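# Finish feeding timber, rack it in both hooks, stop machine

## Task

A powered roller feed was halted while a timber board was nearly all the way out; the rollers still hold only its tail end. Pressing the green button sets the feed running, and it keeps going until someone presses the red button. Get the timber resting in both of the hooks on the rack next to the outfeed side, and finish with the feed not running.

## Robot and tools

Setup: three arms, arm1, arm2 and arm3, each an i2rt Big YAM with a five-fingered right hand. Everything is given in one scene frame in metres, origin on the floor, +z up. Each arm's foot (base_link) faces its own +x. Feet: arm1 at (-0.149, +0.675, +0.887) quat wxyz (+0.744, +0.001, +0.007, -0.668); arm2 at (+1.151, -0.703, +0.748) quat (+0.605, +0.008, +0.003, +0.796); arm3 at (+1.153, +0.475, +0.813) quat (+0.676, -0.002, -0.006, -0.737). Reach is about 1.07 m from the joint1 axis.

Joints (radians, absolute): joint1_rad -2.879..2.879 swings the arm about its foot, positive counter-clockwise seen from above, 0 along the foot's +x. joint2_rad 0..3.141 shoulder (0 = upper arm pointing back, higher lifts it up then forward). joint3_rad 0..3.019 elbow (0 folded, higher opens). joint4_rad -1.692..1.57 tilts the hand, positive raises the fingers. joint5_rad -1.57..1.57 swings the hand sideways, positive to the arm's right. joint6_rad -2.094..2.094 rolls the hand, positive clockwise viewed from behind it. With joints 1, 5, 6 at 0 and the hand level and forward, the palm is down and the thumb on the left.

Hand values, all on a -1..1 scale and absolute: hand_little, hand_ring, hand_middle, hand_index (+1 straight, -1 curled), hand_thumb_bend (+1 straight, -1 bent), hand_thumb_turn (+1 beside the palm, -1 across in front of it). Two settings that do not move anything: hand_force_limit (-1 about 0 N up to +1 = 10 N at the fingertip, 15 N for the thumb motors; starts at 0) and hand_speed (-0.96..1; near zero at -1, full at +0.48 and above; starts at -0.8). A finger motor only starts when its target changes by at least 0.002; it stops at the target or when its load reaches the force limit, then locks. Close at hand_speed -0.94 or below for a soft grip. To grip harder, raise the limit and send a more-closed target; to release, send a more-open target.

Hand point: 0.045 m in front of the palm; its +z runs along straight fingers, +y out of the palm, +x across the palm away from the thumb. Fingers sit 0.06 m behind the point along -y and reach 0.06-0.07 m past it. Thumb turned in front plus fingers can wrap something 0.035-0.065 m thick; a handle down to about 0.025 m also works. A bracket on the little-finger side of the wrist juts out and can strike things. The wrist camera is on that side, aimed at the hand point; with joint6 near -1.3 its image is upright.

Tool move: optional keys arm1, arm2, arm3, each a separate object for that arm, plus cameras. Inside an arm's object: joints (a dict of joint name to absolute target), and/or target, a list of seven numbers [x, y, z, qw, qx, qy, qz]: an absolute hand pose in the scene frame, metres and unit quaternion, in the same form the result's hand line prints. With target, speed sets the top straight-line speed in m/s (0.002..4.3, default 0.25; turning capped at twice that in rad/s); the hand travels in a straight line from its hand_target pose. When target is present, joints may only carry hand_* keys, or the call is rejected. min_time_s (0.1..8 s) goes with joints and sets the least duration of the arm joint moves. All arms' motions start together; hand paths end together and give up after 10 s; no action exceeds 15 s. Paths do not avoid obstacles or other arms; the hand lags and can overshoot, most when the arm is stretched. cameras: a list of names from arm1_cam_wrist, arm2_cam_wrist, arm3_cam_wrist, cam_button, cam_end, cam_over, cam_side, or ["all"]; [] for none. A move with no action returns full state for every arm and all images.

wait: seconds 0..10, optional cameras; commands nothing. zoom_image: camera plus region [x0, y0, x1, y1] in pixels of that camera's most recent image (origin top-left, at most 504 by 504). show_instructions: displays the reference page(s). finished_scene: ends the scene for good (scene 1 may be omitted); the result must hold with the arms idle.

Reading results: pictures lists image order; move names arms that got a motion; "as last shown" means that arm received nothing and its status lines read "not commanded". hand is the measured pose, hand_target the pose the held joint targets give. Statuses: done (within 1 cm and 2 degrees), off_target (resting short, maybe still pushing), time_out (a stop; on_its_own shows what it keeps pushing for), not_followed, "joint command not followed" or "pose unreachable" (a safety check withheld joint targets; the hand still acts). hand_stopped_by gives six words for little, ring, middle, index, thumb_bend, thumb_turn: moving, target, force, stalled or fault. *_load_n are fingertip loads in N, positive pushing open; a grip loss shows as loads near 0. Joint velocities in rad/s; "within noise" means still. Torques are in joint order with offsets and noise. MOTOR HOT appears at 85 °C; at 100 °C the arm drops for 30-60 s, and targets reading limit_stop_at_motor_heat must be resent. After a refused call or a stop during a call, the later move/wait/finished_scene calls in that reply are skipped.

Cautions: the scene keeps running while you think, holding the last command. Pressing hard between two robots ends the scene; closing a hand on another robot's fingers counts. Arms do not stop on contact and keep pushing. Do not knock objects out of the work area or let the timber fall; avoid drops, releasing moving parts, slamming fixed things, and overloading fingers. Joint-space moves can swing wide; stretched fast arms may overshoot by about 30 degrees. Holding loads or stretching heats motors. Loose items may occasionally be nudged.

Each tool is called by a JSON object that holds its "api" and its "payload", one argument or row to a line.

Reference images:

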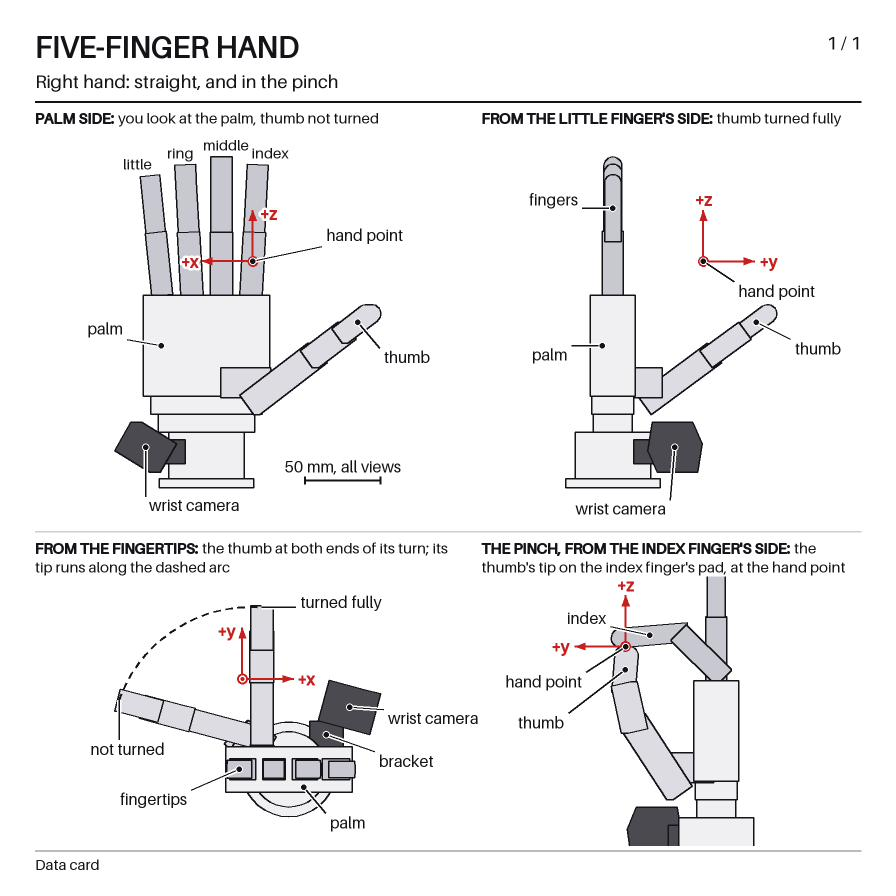

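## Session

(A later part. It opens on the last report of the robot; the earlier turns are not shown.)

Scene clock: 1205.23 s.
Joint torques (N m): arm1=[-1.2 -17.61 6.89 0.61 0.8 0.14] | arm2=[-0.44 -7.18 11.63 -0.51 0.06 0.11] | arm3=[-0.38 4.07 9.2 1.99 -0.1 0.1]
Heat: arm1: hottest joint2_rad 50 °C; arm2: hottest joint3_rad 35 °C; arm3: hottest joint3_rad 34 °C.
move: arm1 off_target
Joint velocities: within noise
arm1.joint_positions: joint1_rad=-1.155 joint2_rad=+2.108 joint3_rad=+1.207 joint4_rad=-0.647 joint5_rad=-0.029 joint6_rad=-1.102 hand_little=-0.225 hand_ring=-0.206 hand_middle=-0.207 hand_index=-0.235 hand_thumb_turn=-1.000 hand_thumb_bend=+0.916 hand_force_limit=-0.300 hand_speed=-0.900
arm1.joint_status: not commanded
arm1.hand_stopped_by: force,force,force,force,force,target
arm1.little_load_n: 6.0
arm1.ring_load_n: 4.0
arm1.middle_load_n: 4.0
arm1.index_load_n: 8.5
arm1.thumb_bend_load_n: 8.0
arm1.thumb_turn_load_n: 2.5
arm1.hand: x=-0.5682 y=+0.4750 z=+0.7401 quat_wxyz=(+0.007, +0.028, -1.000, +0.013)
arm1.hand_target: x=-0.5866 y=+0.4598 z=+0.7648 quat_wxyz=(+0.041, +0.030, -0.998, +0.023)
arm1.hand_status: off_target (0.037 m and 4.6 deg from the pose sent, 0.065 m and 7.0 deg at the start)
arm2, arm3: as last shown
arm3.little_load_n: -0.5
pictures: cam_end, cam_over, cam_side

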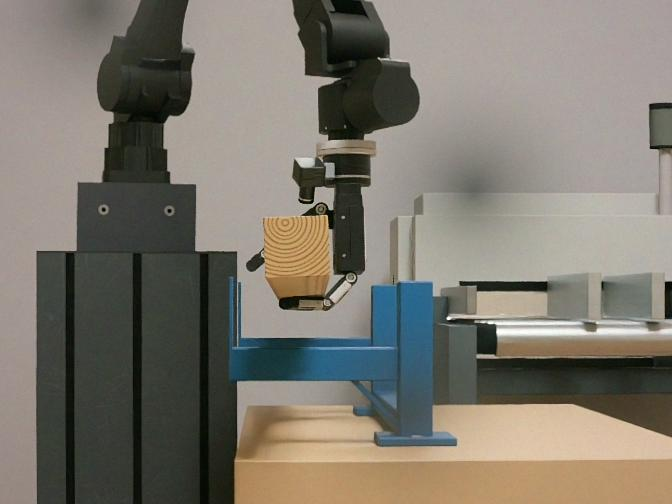

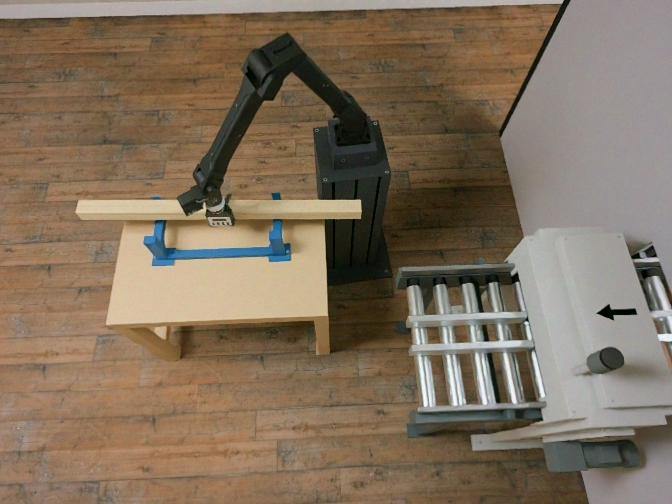

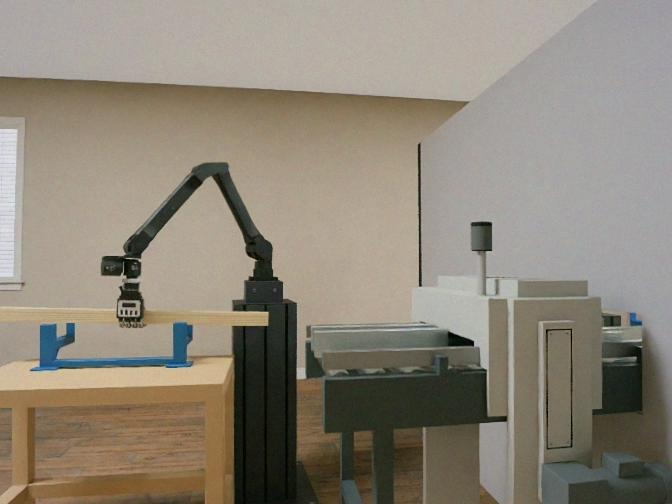

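{"api": "move", "payload": {
  "arm1": {"target": [-0.588, 0.450, 0.722, 0.038, 0.033, -0.9985, 0.025], "speed": 0.06},
  "cameras": ["cam_side", "cam_over", "cam_end"]
}}

{"api": "zoom_image", "payload": {
  "camera": "cam_side",
  "region": [0, 270, 300, 390]
}}

{"api": "zoom_image", "payload": {
  "camera": "cam_end",
  "region": [180, 180, 500, 460]
}}

Scene clock: 1216.80 s.
Joint torques (N m): arm1=[-1.08 -17.85 7.8 0.65 0.58 0.13] | arm2=[-0.56 -7.36 11.62 -0.47 0.06 0.12] | arm3=[-0.38 4.07 9.21 2 -0.1 0.1]
Heat: arm1: hottest joint2_rad 49 °C; arm2: hottest joint3_rad 36 °C; arm3: hottest joint3_rad 34 °C.
move: arm1 off_target
Joint velocities: within noise
arm1.joint_positions: joint1_rad=-1.143 joint2_rad=+2.200 joint3_rad=+1.207 joint4_rad=-0.578 joint5_rad=-0.031 joint6_rad=-1.096 hand_little=-0.225 hand_ring=-0.206 hand_middle=-0.207 hand_index=-0.235 hand_thumb_turn=-1.000 hand_thumb_bend=+0.916 hand_force_limit=-0.300 hand_speed=-0.900
arm1.joint_status: not commanded
arm1.hand_stopped_by: force,force,force,force,force,target
arm1.little_load_n: 7.0
arm1.ring_load_n: 4.5
arm1.middle_load_n: 4.0
arm1.index_load_n: 7.5
arm1.thumb_bend_load_n: 8.5
arm1.thumb_turn_load_n: 1.0
arm1.hand: x=-0.5578 y=+0.4746 z=+0.6962 quat_wxyz=(-0.003, +0.031, -0.999, +0.008)
arm1.hand_target: x=-0.5866 y=+0.4510 z=+0.7226 quat_wxyz=(+0.038, +0.034, -0.998, +0.025)
arm1.hand_status: off_target (0.047 m and 5.1 deg from the pose sent, 0.037 m and 3.8 deg at the start)
arm2.joint_positions: joint1_rad=+0.046 joint2_rad=+1.243 joint3_rad=+1.150 joint4_rad=-1.534 joint5_rad=+0.015 joint6_rad=-1.263 hand_little=-1.000 hand_ring=-1.000 hand_middle=-1.000 hand_index=+1.000 hand_thumb_turn=+1.000 hand_thumb_bend=+1.000 hand_force_limit=+0.000 hand_speed=-0.500
arm2.joint_status: not commanded
arm2.hand_stopped_by: target,target,target,target,target,target
arm2.little_load_n: 0.0
arm2.ring_load_n: 0.0
arm2.middle_load_n: 0.0
arm2.index_load_n: 0.5
arm2.thumb_bend_load_n: 0.0
arm2.thumb_turn_load_n: 0.0
arm2.hand: x=+1.1155 y=-0.4197 z=+0.9611 quat_wxyz=(+0.021, +0.704, +0.710, -0.010)
arm2.hand_target: x=+1.1112 y=-0.4087 z=+0.9793 quat_wxyz=(+0.001, +0.707, +0.707, +0.001)
arm2.hand_status: not commanded
arm3: as last shown
arm3.little_load_n: 0.0
arm3.thumb_turn_load_n: -0.5
pictures: cam_end, cam_over, cam_side

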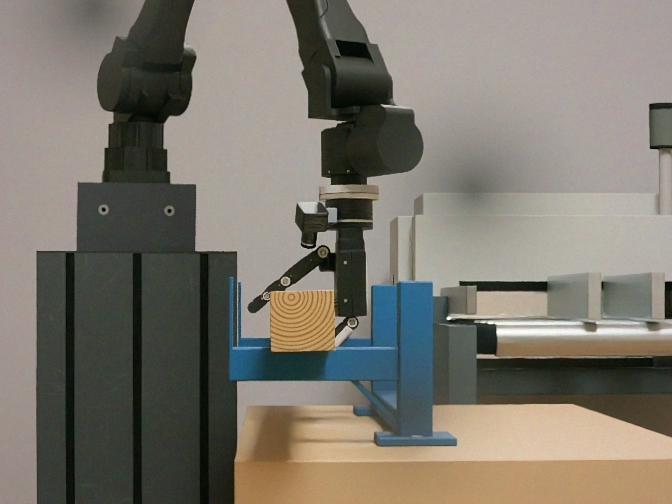

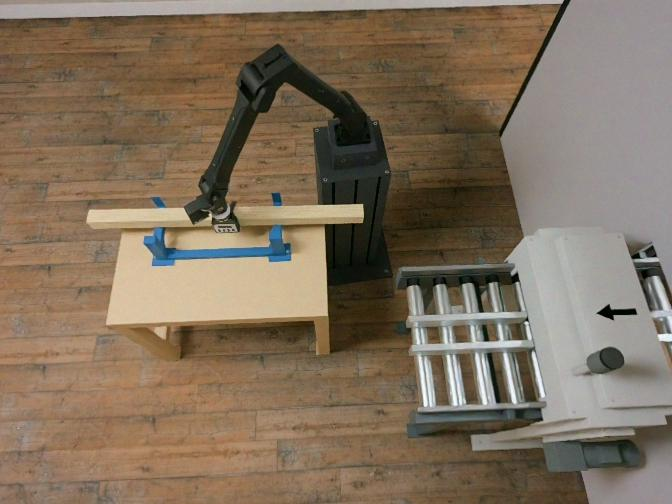

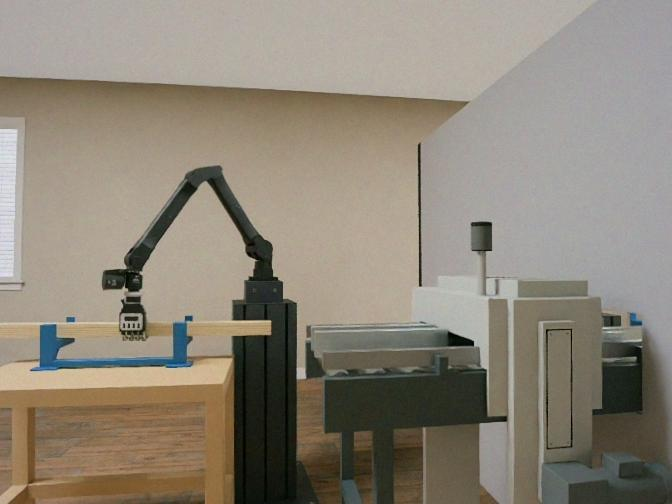

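Scaled by 1.680 from the camera's image (finer frame: 960x720).

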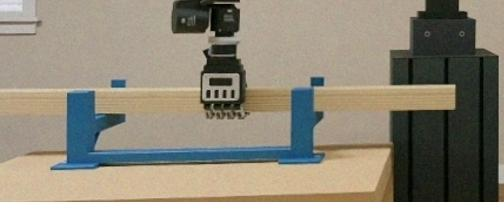

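Scaled by 1.575 from the camera's image (finer frame: 960x720).

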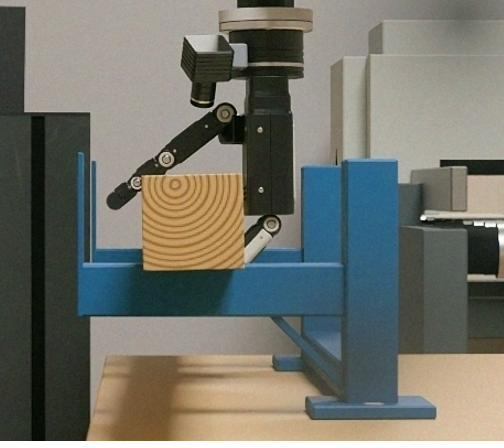

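{"api": "move", "payload": {
  "arm1": {"target": [-0.584, 0.445, 0.700, 0.038, 0.033, -0.9985, 0.025], "speed": 0.05},
  "cameras": ["cam_side", "cam_end"]
}}

{"api": "zoom_image", "payload": {
  "camera": "cam_side",
  "region": [0, 270, 300, 390]
}}

{"api": "zoom_image", "payload": {
  "camera": "cam_end",
  "region": [180, 180, 500, 460]
}}

Scene clock: 1223.33 s.
Joint torques (N m): arm1=[-0.79 -14.74 8.16 1.83 0.38 0.2] | arm2=[-0.62 -7.12 11.62 -0.44 0.07 0.11] | arm3=[-0.44 4.13 9.18 2 -0.1 0.1]
Heat: arm1: hottest joint2_rad 48 °C; arm2: hottest joint3_rad 36 °C; arm3: hottest joint3_rad 34 °C.
move: arm1 off_target
Joint velocities: within noise
arm1.joint_positions: joint1_rad=-1.138 joint2_rad=+2.203 joint3_rad=+1.207 joint4_rad=-0.567 joint5_rad=-0.026 joint6_rad=-1.093 hand_little=-0.225 hand_ring=-0.206 hand_middle=-0.207 hand_index=-0.235 hand_thumb_turn=-1.000 hand_thumb_bend=+0.916 hand_force_limit=-0.300 hand_speed=-0.900
arm1.joint_status: not commanded
arm1.hand_stopped_by: force,force,force,force,force,target
arm1.little_load_n: 8.0
arm1.ring_load_n: 4.0
arm1.middle_load_n: 2.5
arm1.index_load_n: 5.5
arm1.thumb_bend_load_n: 9.5
arm1.thumb_turn_load_n: 0.0
arm1.hand: x=-0.5588 y=+0.4725 z=+0.6945 quat_wxyz=(+0.001, +0.031, -0.999, +0.008)
arm1.hand_target: x=-0.5846 y=+0.4468 z=+0.7019 quat_wxyz=(+0.038, +0.033, -0.998, +0.026)
arm1.hand_status: off_target (0.038 m and 4.7 deg from the pose sent, 0.040 m and 5.1 deg at the start)
arm2, arm3: as last shown
arm2.index_load_n: 0.0
arm3.thumb_turn_load_n: 0.0
pictures: cam_end, cam_side

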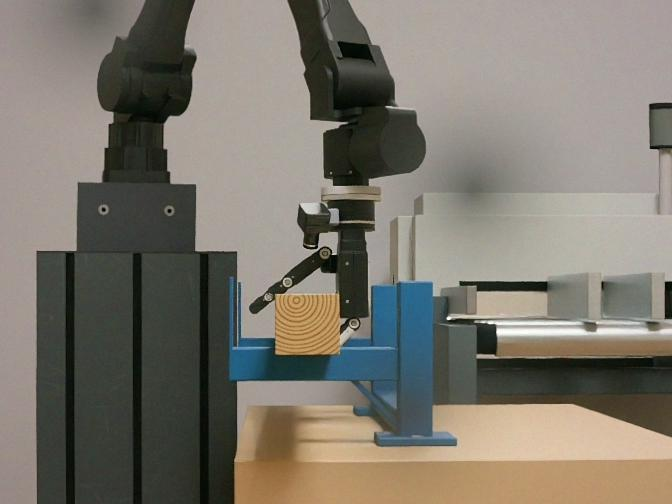

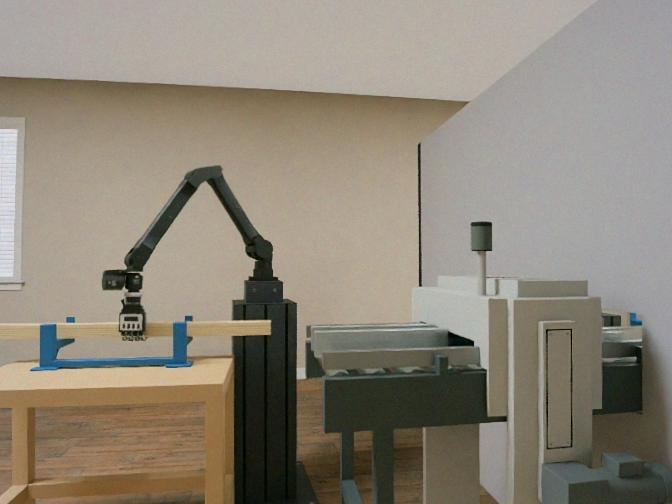

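Scaled by 1.680 from the camera's image (finer frame: 960x720).

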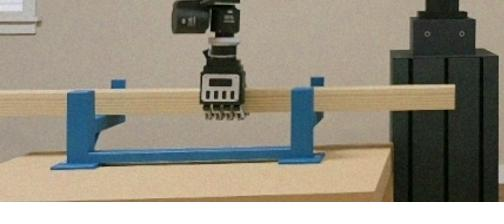

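Scaled by 1.575 from the camera's image (finer frame: 960x720).

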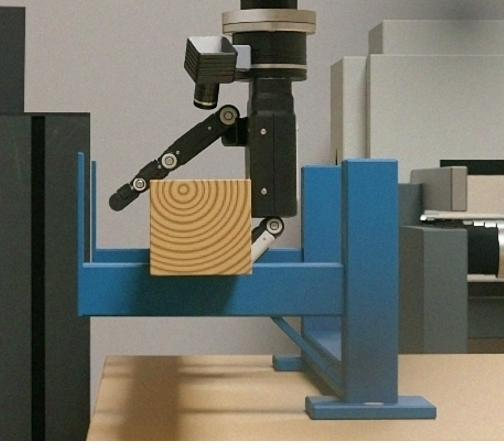

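{"api": "move", "payload": {
  "arm1": {"target": [-0.582, 0.445, 0.682, 0.034, 0.033, -0.9985, 0.025], "speed": 0.05},
  "cameras": ["cam_side", "cam_end", "arm1_cam_wrist"]
}}

{"api": "zoom_image", "payload": {
  "camera": "cam_side",
  "region": [0, 290, 240, 380]
}}

{"api": "zoom_image", "payload": {
  "camera": "cam_end",
  "region": [220, 260, 460, 460]
}}

Scene clock: 1231.50 s.
Joint torques (N m): arm1=[-0.73 -12.16 8.59 2.58 0.16 0.22] | arm2=[-0.32 -7.36 11.63 -0.53 0.07 0.13] | arm3=[-0.32 4.07 9.21 2 -0.1 0.1]
Heat: arm1: hottest joint2_rad 46 °C; arm2: hottest joint3_rad 36 °C; arm3: hottest joint3_rad 34 °C.
move: arm1 off_target
Joint velocities: within noise
arm1.joint_positions: joint1_rad=-1.133 joint2_rad=+2.208 joint3_rad=+1.207 joint4_rad=-0.564 joint5_rad=-0.017 joint6_rad=-1.090 hand_little=-0.225 hand_ring=-0.206 hand_middle=-0.208 hand_index=-0.235 hand_thumb_turn=-1.000 hand_thumb_bend=+0.917 hand_force_limit=-0.300 hand_speed=-0.900
arm1.joint_status: not commanded
arm1.hand_stopped_by: force,force,force,force,force,target
arm1.little_load_n: 7.0
arm1.ring_load_n: 3.0
arm1.middle_load_n: 1.0
arm1.index_load_n: 4.0
arm1.thumb_bend_load_n: 11.0
arm1.thumb_turn_load_n: 0.0
arm1.hand: x=-0.5580 y=+0.4724 z=+0.6926 quat_wxyz=(+0.003, +0.032, -0.999, +0.003)
arm1.hand_target: x=-0.5811 y=+0.4471 z=+0.6840 quat_wxyz=(+0.035, +0.033, -0.999, +0.022)
arm1.hand_status: off_target (0.038 m and 4.4 deg from the pose sent, 0.038 m and 4.3 deg at the start)
arm2, arm3: as last shown
arm3.thumb_bend_load_n: 0.5
pictures: arm1_cam_wrist, cam_end, cam_side

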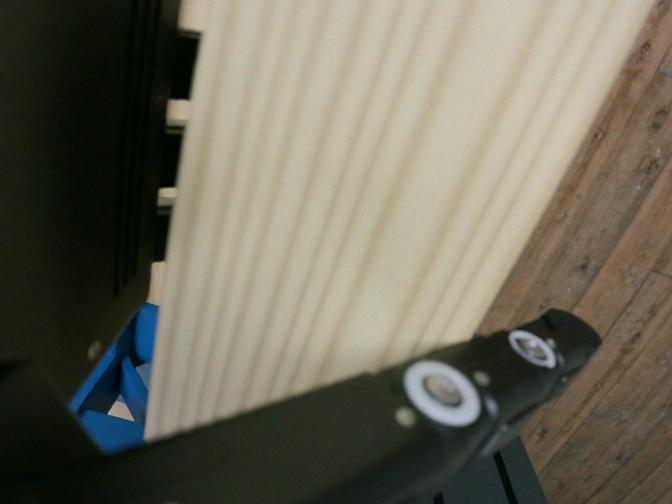

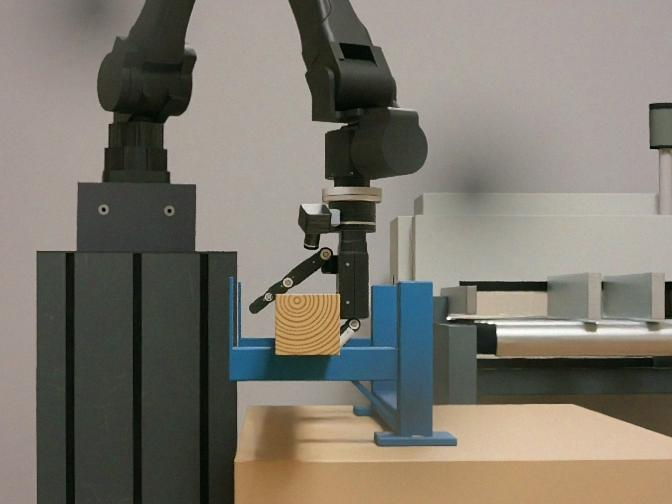

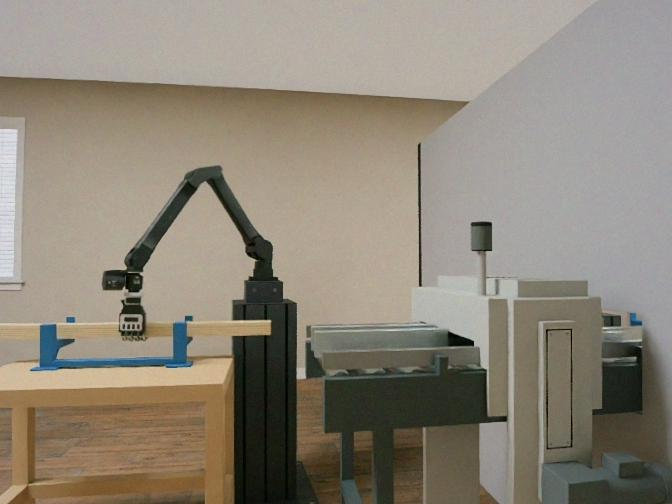

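Scaled by 2.100 from the camera's image (finer frame: 960x720).

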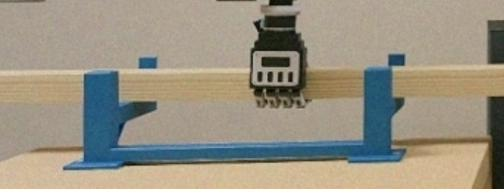

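Scaled by 2.100 from the camera's image (finer frame: 960x720).

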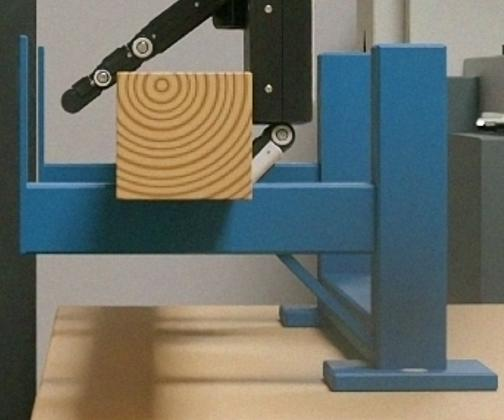

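{"api": "move", "payload": {
  "arm1": {"joints": {"hand_speed": -0.92, "hand_thumb_bend": 1.0, "hand_little": -0.1, "hand_ring": -0.12, "hand_middle": -0.12, "hand_index": -0.15}},
  "cameras": ["cam_side", "cam_end", "arm1_cam_wrist"]
}}

{"api": "zoom_image", "payload": {
  "camera": "cam_side",
  "region": [0, 290, 240, 380]
}}

{"api": "zoom_image", "payload": {
  "camera": "cam_end",
  "region": [220, 260, 460, 460]
}}

Scene clock: 1244.53 s.
Joint torques (N m): arm1=[-0.73 -12.22 8.64 2.09 -0.14 0.08] | arm2=[-0.44 -7.18 11.62 -0.47 0.08 0.11] | arm3=[-0.44 4.07 9.21 2 -0.1 0.1]
Heat: arm1: hottest joint2_rad 45 °C; arm2: hottest joint3_rad 36 °C; arm3: hottest joint3_rad 34 °C.
move: arm1 done
Joint velocities: within noise
arm1.joint_positions: joint1_rad=-1.136 joint2_rad=+2.208 joint3_rad=+1.207 joint4_rad=-0.551 joint5_rad=-0.010 joint6_rad=-1.068 hand_little=-0.100 hand_ring=-0.120 hand_middle=-0.120 hand_index=-0.150 hand_thumb_turn=-1.000 hand_thumb_bend=+1.000 hand_force_limit=-0.300 hand_speed=-0.920
arm1.joint_status: all done
arm1.hand_stopped_by: target,target,target,target,target,target
arm1.little_load_n: 0.5
arm1.ring_load_n: 0.0
arm1.middle_load_n: -0.5
arm1.index_load_n: 0.0
arm1.thumb_bend_load_n: 0.5
arm1.thumb_turn_load_n: 2.5
arm1.hand: x=-0.5613 y=+0.4724 z=+0.6922 quat_wxyz=(+0.011, +0.020, -1.000, +0.003)
arm1.hand_target: x=-0.5812 y=+0.4484 z=+0.6840 quat_wxyz=(+0.035, +0.028, -0.999, +0.022)
arm1.hand_status: not commanded
arm2, arm3: as last shown
arm3.thumb_bend_load_n: 0.0
pictures: arm1_cam_wrist, cam_end, cam_side

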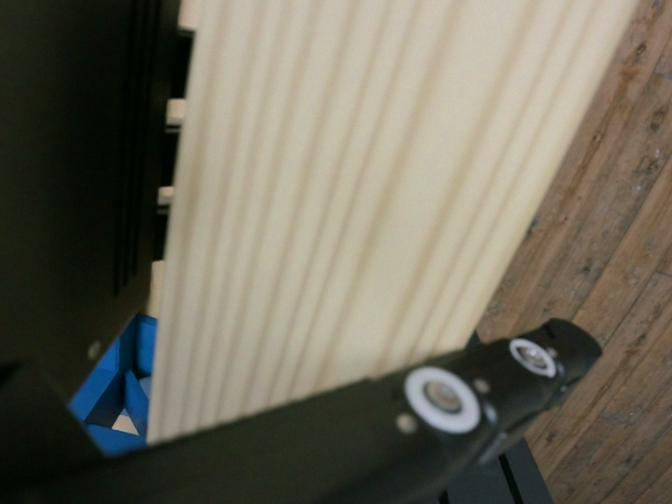

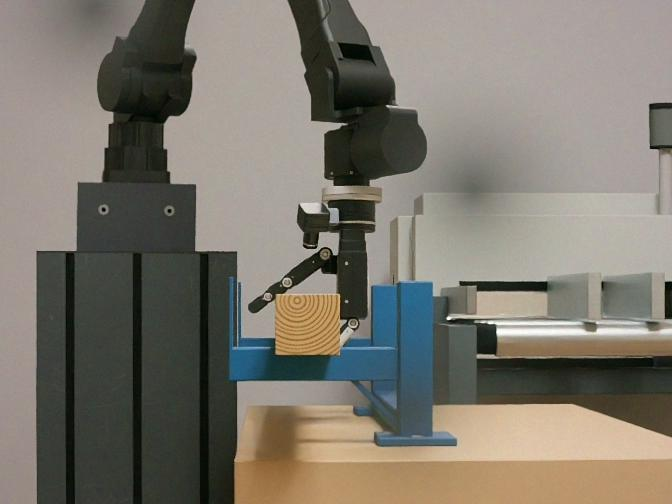

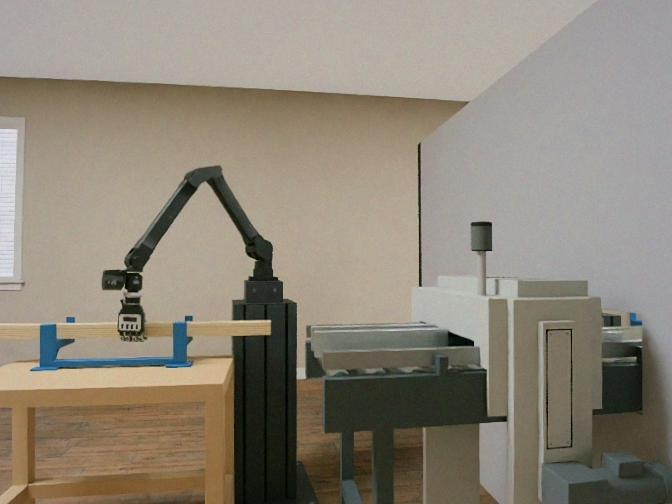

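Scaled by 2.100 from the camera's image (finer frame: 960x720).

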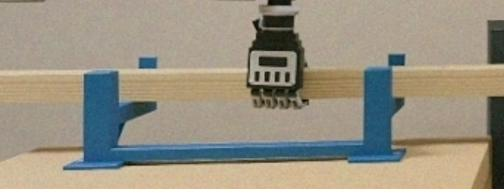

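Scaled by 2.100 from the camera's image (finer frame: 960x720).

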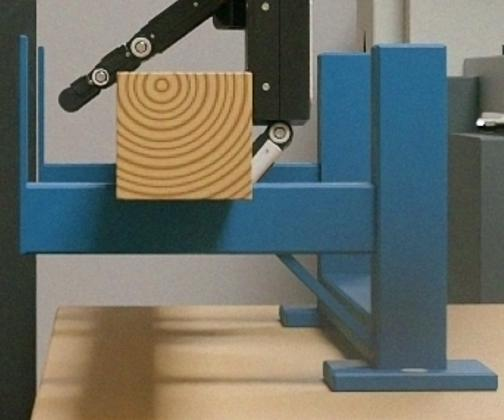

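{"api": "move", "payload": {
  "arm1": {"joints": {"hand_speed": -0.7, "hand_little": 1.0, "hand_ring": 1.0, "hand_middle": 1.0, "hand_index": 1.0}},
  "cameras": ["cam_side", "cam_end", "arm1_cam_wrist"]
}}

{"api": "zoom_image", "payload": {
  "camera": "cam_side",
  "region": [0, 290, 240, 380]
}}

{"api": "zoom_image", "payload": {
  "camera": "cam_end",
  "region": [220, 260, 460, 460]
}}

Scene clock: 1253.90 s.
Joint torques (N m): arm1=[-0.73 -12.22 8.64 2.06 -0.21 0.04] | arm2=[-0.38 -7.18 11.6 -0.47 0.07 0.11] | arm3=[-0.38 4.07 9.2 2 -0.1 0.1]
Heat: arm1: hottest joint2_rad 44 °C; arm2: hottest joint3_rad 36 °C; arm3: hottest joint3_rad 34 °C.
move: arm1 done
Joint velocities: within noise
arm1.joint_positions: joint1_rad=-1.136 joint2_rad=+2.208 joint3_rad=+1.207 joint4_rad=-0.549 joint5_rad=-0.008 joint6_rad=-1.065 hand_little=+1.000 hand_ring=+1.000 hand_middle=+1.000 hand_index=+1.000 hand_thumb_turn=-1.000 hand_thumb_bend=+1.000 hand_force_limit=-0.300 hand_speed=-0.700
arm1.joint_status: all done
arm1.hand_stopped_by: target,target,target,target,target,target
arm1.little_load_n: 0.0
arm1.ring_load_n: 0.0
arm1.middle_load_n: 0.0
arm1.index_load_n: 0.0
arm1.thumb_bend_load_n: 0.0
arm1.thumb_turn_load_n: 3.0
arm1.hand: x=-0.5616 y=+0.4724 z=+0.6922 quat_wxyz=(+0.012, +0.018, -1.000, +0.003)
arm1.hand_target: x=-0.5814 y=+0.4484 z=+0.6840 quat_wxyz=(+0.035, +0.028, -0.999, +0.022)
arm1.hand_status: not commanded
arm2, arm3: as last shown
arm2.index_load_n: 0.5
pictures: arm1_cam_wrist, cam_end, cam_side

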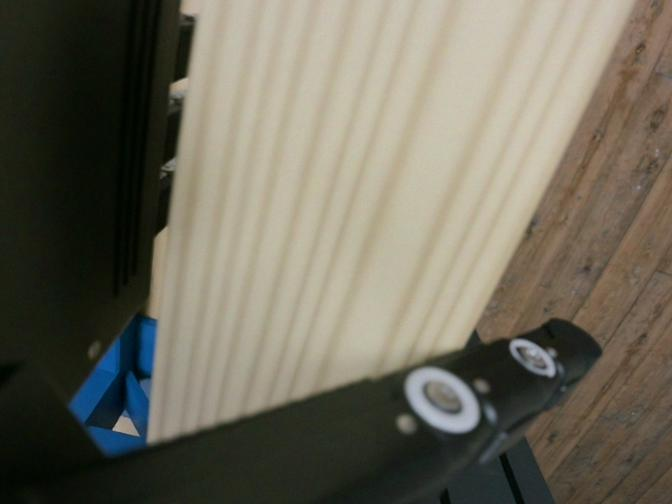

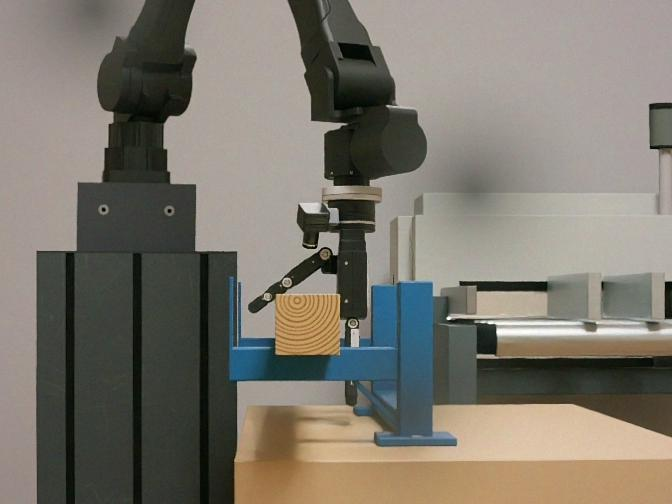

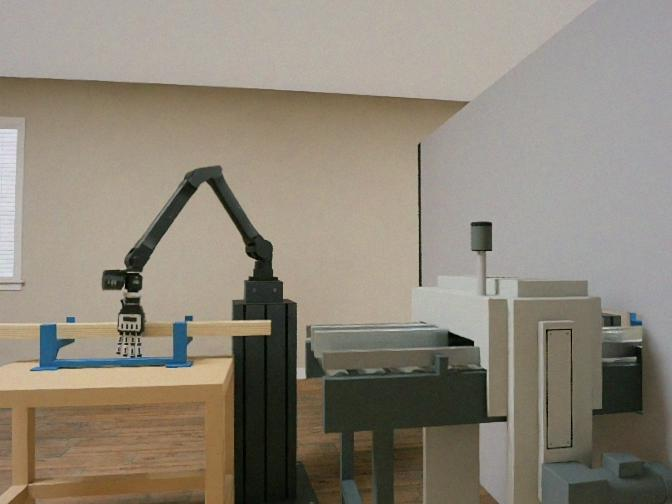

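Scaled by 2.100 from the camera's image (finer frame: 960x720).

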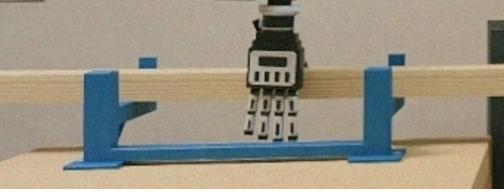

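Scaled by 2.100 from the camera's image (finer frame: 960x720).

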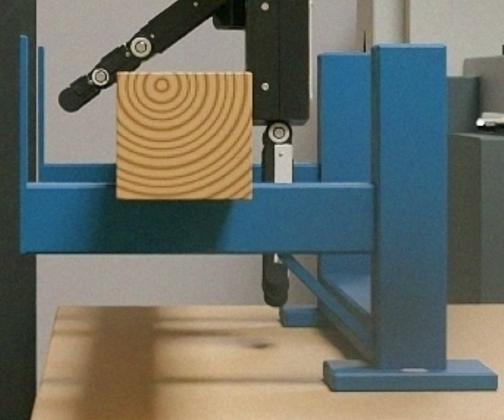

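{"api": "move", "payload": {
  "arm1": {"target": [-0.58, 0.438, 0.74, 0.02, 0.02, -0.9995, 0.01], "speed": 0.06},
  "cameras": ["cam_side", "cam_end"]
}}

{"api": "zoom_image", "payload": {
  "camera": "cam_end",
  "region": [220, 180, 460, 460]
}}

Scene clock: 1264.37 s.
Joint torques (N m): arm1=[-1.14 -15.62 7.95 0.05 0.16 0.14] | arm2=[-0.44 -7.18 11.64 -0.55 0.06 0.12] | arm3=[-0.38 4.07 9.21 1.99 -0.1 0.1]
Heat: arm1: hottest joint2_rad 43 °C; arm2: hottest joint3_rad 36 °C; arm3: hottest joint3_rad 34 °C.
move: arm1 off_target
Joint velocities: within noise
arm1.joint_positions: joint1_rad=-1.107 joint2_rad=+2.160 joint3_rad=+1.263 joint4_rad=-0.663 joint5_rad=-0.017 joint6_rad=-1.051 hand_little=+1.000 hand_ring=+1.000 hand_middle=+1.000 hand_index=+1.000 hand_thumb_turn=-1.000 hand_thumb_bend=+1.000 hand_force_limit=-0.300 hand_speed=-0.700
arm1.joint_status: not commanded
arm1.hand_stopped_by: target,target,target,target,target,target
arm1.little_load_n: 0.0
arm1.ring_load_n: 0.0
arm1.middle_load_n: 0.0
arm1.index_load_n: 0.0
arm1.thumb_bend_load_n: 0.0
arm1.thumb_turn_load_n: 0.0
arm1.hand: x=-0.5676 y=+0.4490 z=+0.7284 quat_wxyz=(+0.005, +0.026, -1.000, +0.005)
arm1.hand_target: x=-0.5783 y=+0.4337 z=+0.7395 quat_wxyz=(+0.019, +0.027, -0.999, +0.013)
arm1.hand_status: off_target (0.020 m and 1.9 deg from the pose sent, 0.062 m and 1.2 deg at the start)
arm2, arm3: as last shown
arm2.index_load_n: 0.0
arm3.thumb_turn_load_n: -0.5
pictures: cam_end, cam_side

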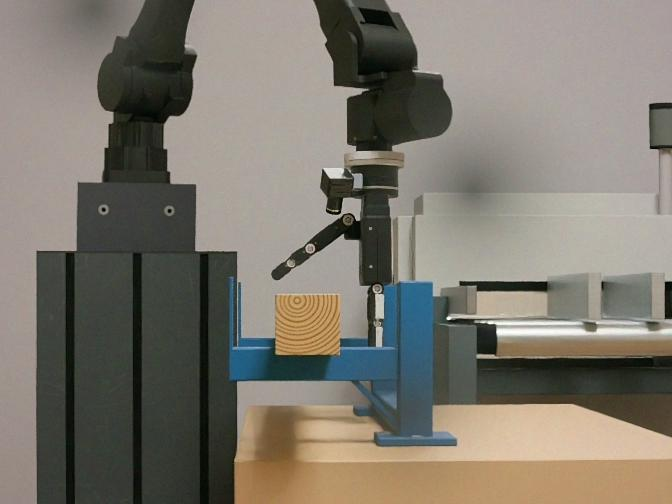

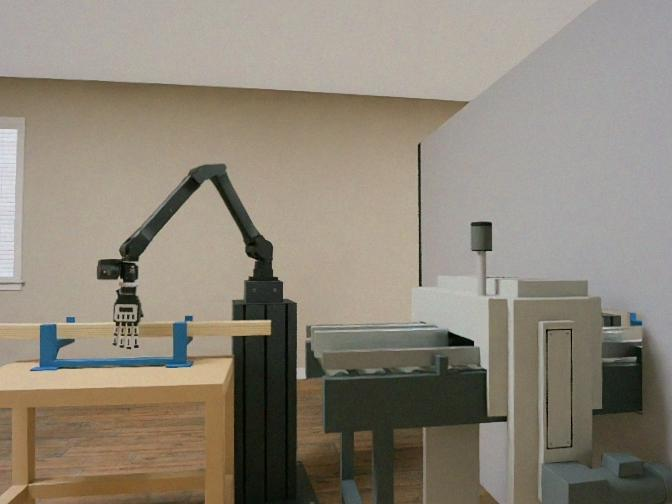

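Scaled by 1.800 from the camera's image (finer frame: 960x720).

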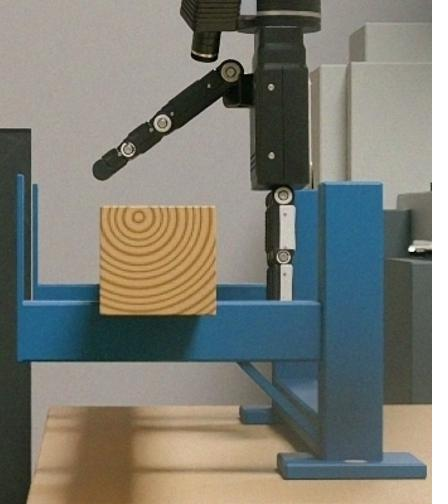

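{"api": "move", "payload": {
  "arm1": {"target": [-0.575, 0.430, 0.93, 0, 0.02, -0.9998, 0.0], "speed": 0.12},
  "cameras": ["cam_side", "cam_end", "arm1_cam_wrist", "cam_over"]
}}

{"api": "move", "payload": {
  "arm1": {"joints": {"joint1_rad": -0.9, "joint2_rad": 0.61, "joint3_rad": 1.43, "joint4_rad": -1.43, "joint5_rad": 0, "joint6_rad": -1.29}, "min_time_s": 4},
  "cameras": ["all"]
}}

{"api": "zoom_image", "payload": {
  "camera": "cam_over",
  "region": [50, 150, 390, 350]
}}

{"api": "zoom_image", "payload": {
  "camera": "cam_side",
  "region": [0, 290, 300, 390]
}}

Scene clock: 1272.50 s.
Joint torques (N m): arm1=[-0.91 -14.21 10.69 -0.01 0.26 0.15] | arm2=[-0.5 -7.18 11.69 -0.5 0.06 0.12] | arm3=[-0.38 4.07 9.21 2 -0.1 0.1]
Heat: arm1: hottest joint2_rad 43 °C; arm2: hottest joint3_rad 36 °C; arm3: hottest joint3_rad 34 °C.
move: arm1 off_target
Joint velocities: within noise
arm1.joint_positions: joint1_rad=-1.106 joint2_rad=+1.890 joint3_rad=+1.412 joint4_rad=-1.130 joint5_rad=-0.017 joint6_rad=-1.033 hand_little=+1.000 hand_ring=+1.000 hand_middle=+1.000 hand_index=+1.000 hand_thumb_turn=-1.000 hand_thumb_bend=+1.000 hand_force_limit=-0.300 hand_speed=-0.700
arm1.joint_status: not commanded
arm1.hand_stopped_by: target,target,target,target,target,target
arm1.little_load_n: 0.0
arm1.ring_load_n: 0.5
arm1.middle_load_n: 0.0
arm1.index_load_n: 0.0
arm1.thumb_bend_load_n: 0.0
arm1.thumb_turn_load_n: 0.0
arm1.hand: x=-0.5678 y=+0.4437 z=+0.9152 quat_wxyz=(-0.016, +0.017, -1.000, -0.008)
arm1.hand_target: x=-0.5760 y=+0.4289 z=+0.9293 quat_wxyz=(+0.000, +0.020, -1.000, +0.000)
arm1.hand_status: off_target (0.021 m and 2.1 deg from the pose sent, 0.203 m and 1.1 deg at the start)
arm2: as last shown
arm2.middle_load_n: 0.5
arm3.joint_positions: joint1_rad=+0.338 joint2_rad=+0.617 joint3_rad=+1.359 joint4_rad=-1.217 joint5_rad=-0.294 joint6_rad=-1.420 hand_little=+1.000 hand_ring=+1.000 hand_middle=+1.000 hand_index=+1.000 hand_thumb_turn=+1.000 hand_thumb_bend=+1.000 hand_force_limit=+0.000 hand_speed=-0.800
arm3.joint_status: not commanded
arm3.hand_stopped_by: target,target,target,target,target,target
arm3.little_load_n: 0.0
arm3.ring_load_n: 0.0
arm3.middle_load_n: 0.0
arm3.index_load_n: 0.0
arm3.thumb_bend_load_n: 0.0
arm3.thumb_turn_load_n: 0.0
arm3.hand: x=+1.2181 y=+0.2291 z=+1.3180 quat_wxyz=(+0.183, +0.675, -0.507, +0.504)
arm3.hand_target: x=+1.2177 y=+0.2304 z=+1.3298 quat_wxyz=(+0.190, +0.671, -0.501, +0.512)
arm3.hand_status: not commanded
pictures: arm1_cam_wrist, cam_end, cam_over, cam_side

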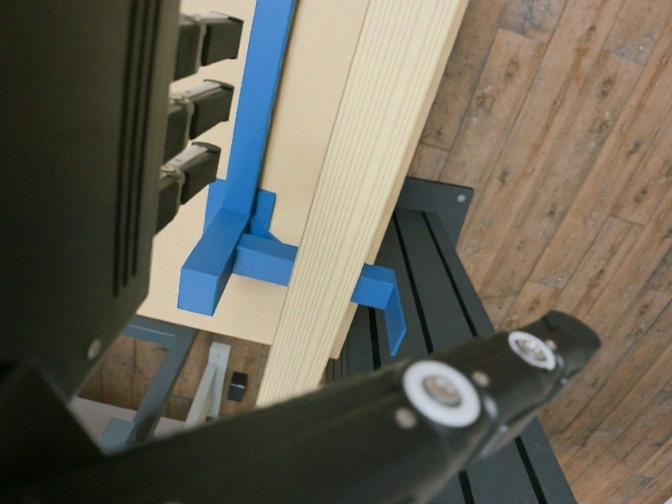

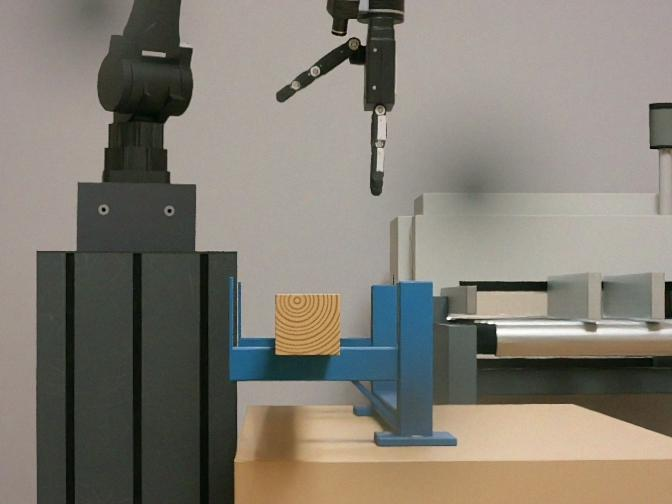

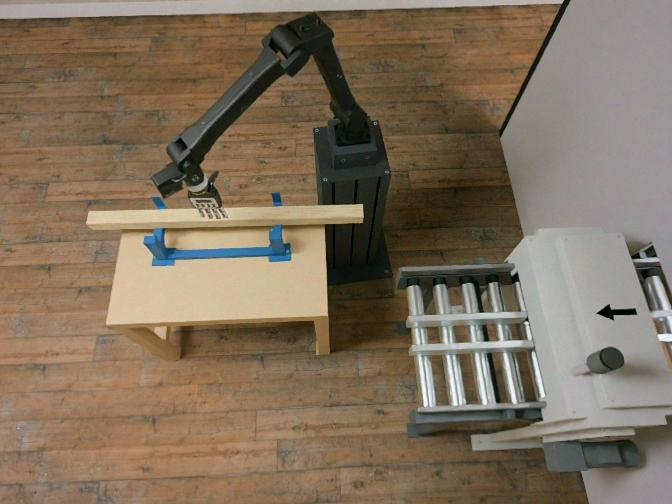

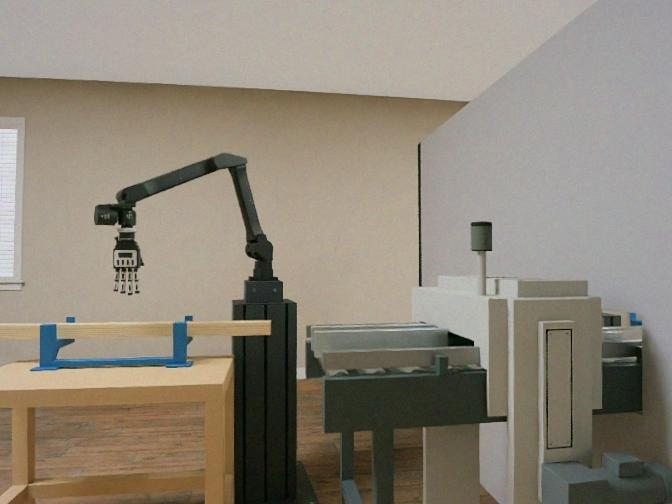

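Scene clock: 1276.97 s.
Joint torques (N m): arm1=[-0.62 5.48 8.58 1.4 0.25 -0.08] | arm2=[-0.5 -6.89 11.7 -0.5 0.08 0.13] | arm3=[-0.38 4.07 9.2 2 -0.1 0.1]
Heat: arm1: hottest joint2_rad 43 °C; arm2: hottest joint3_rad 36 °C; arm3: hottest joint3_rad 34 °C.
move: arm1 done
Joint velocities: within noise
arm1.joint_positions: joint1_rad=-0.923 joint2_rad=+0.597 joint3_rad=+1.412 joint4_rad=-1.420 joint5_rad=-0.002 joint6_rad=-1.272 hand_little=+1.000 hand_ring=+1.000 hand_middle=+1.000 hand_index=+1.000 hand_thumb_turn=-1.000 hand_thumb_bend=+1.000 hand_force_limit=-0.300 hand_speed=-0.700
arm1.joint_status: all done
arm1.hand_stopped_by: target,target,target,target,target,target
arm1.little_load_n: 0.0
arm1.ring_load_n: 0.0
arm1.middle_load_n: 0.0
arm1.index_load_n: 0.0
arm1.thumb_bend_load_n: 0.0
arm1.thumb_turn_load_n: 0.0
arm1.hand: x=-0.3255 y=+0.5661 z=+1.3738 quat_wxyz=(+0.404, +0.204, -0.862, +0.229)
arm1.hand_target: x=-0.3228 y=+0.5657 z=+1.3801 quat_wxyz=(+0.406, +0.215, -0.858, +0.230)
arm1.hand_status: not commanded
arm2, arm3: as last shown
arm2.middle_load_n: 0.0
pictures: arm1_cam_wrist, arm2_cam_wrist, arm3_cam_wrist, cam_button, cam_end, cam_over, cam_side

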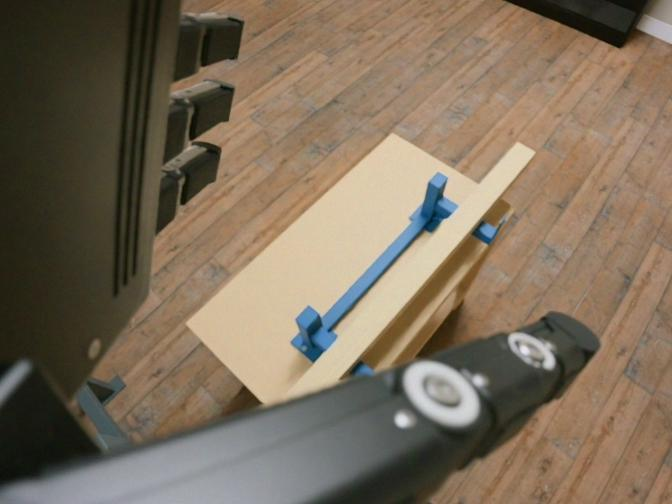

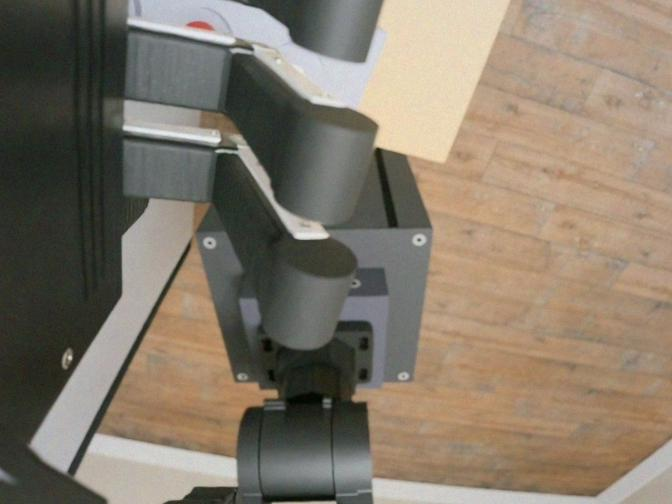

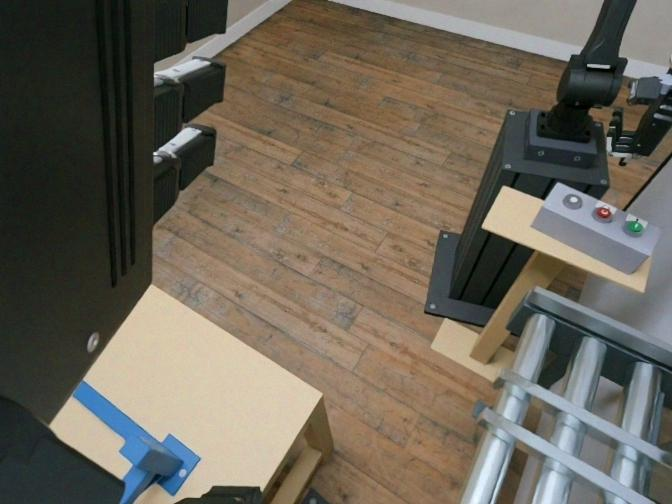

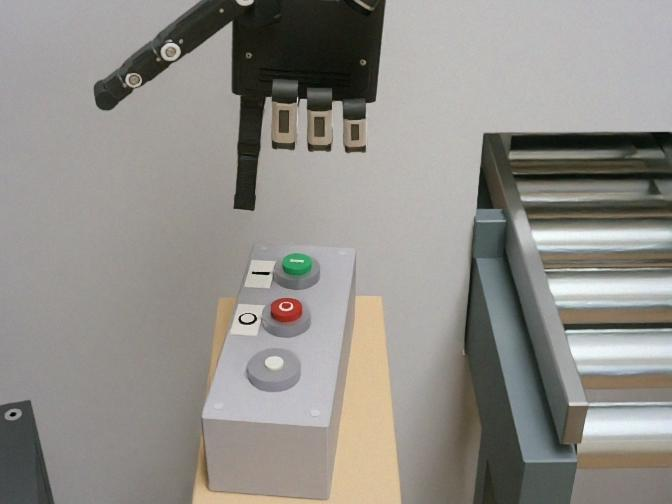

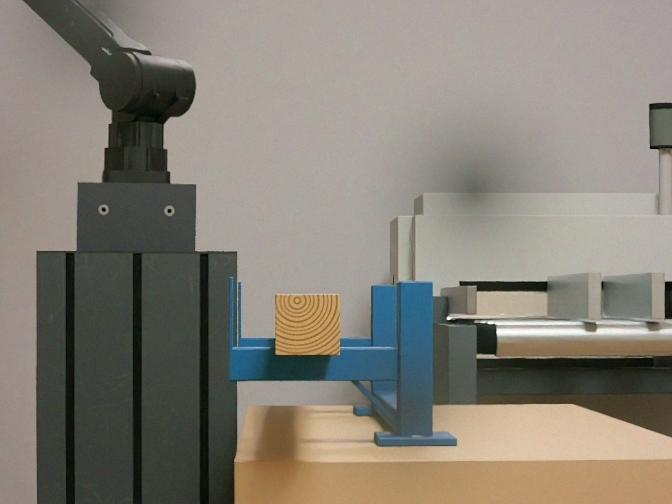

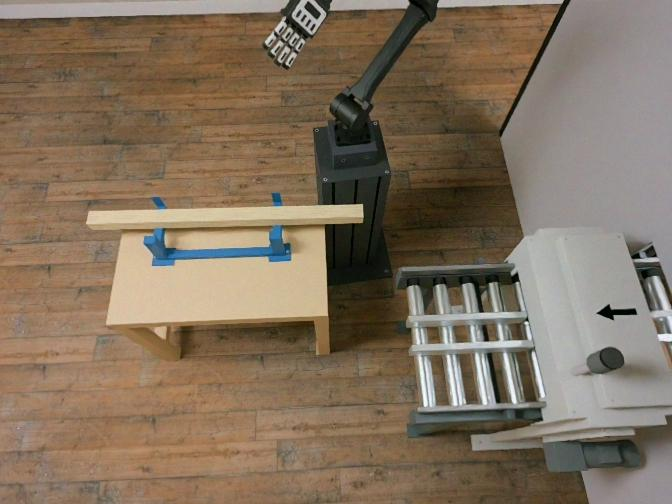

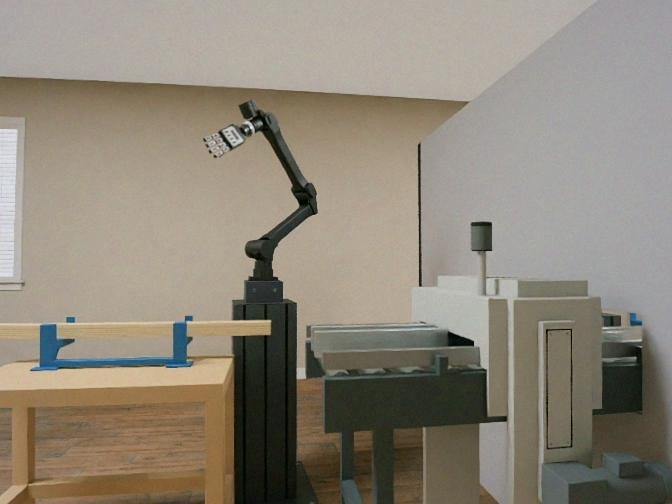

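Scaled by 1.482 from the camera's image (finer frame: 960x720).

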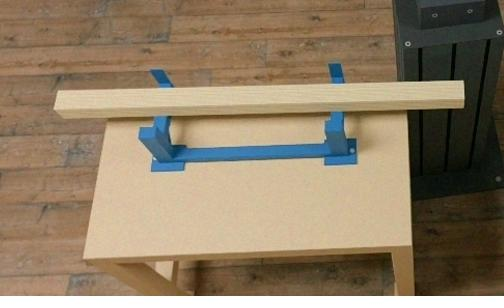

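Scaled by 1.680 from the camera's image (finer frame: 960x720).

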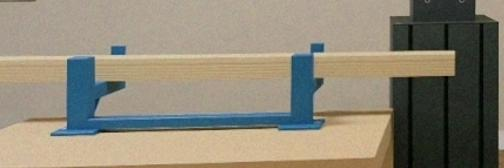

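{"api": "finished_scene", "payload": {

}}

The scene is finished: the task was done.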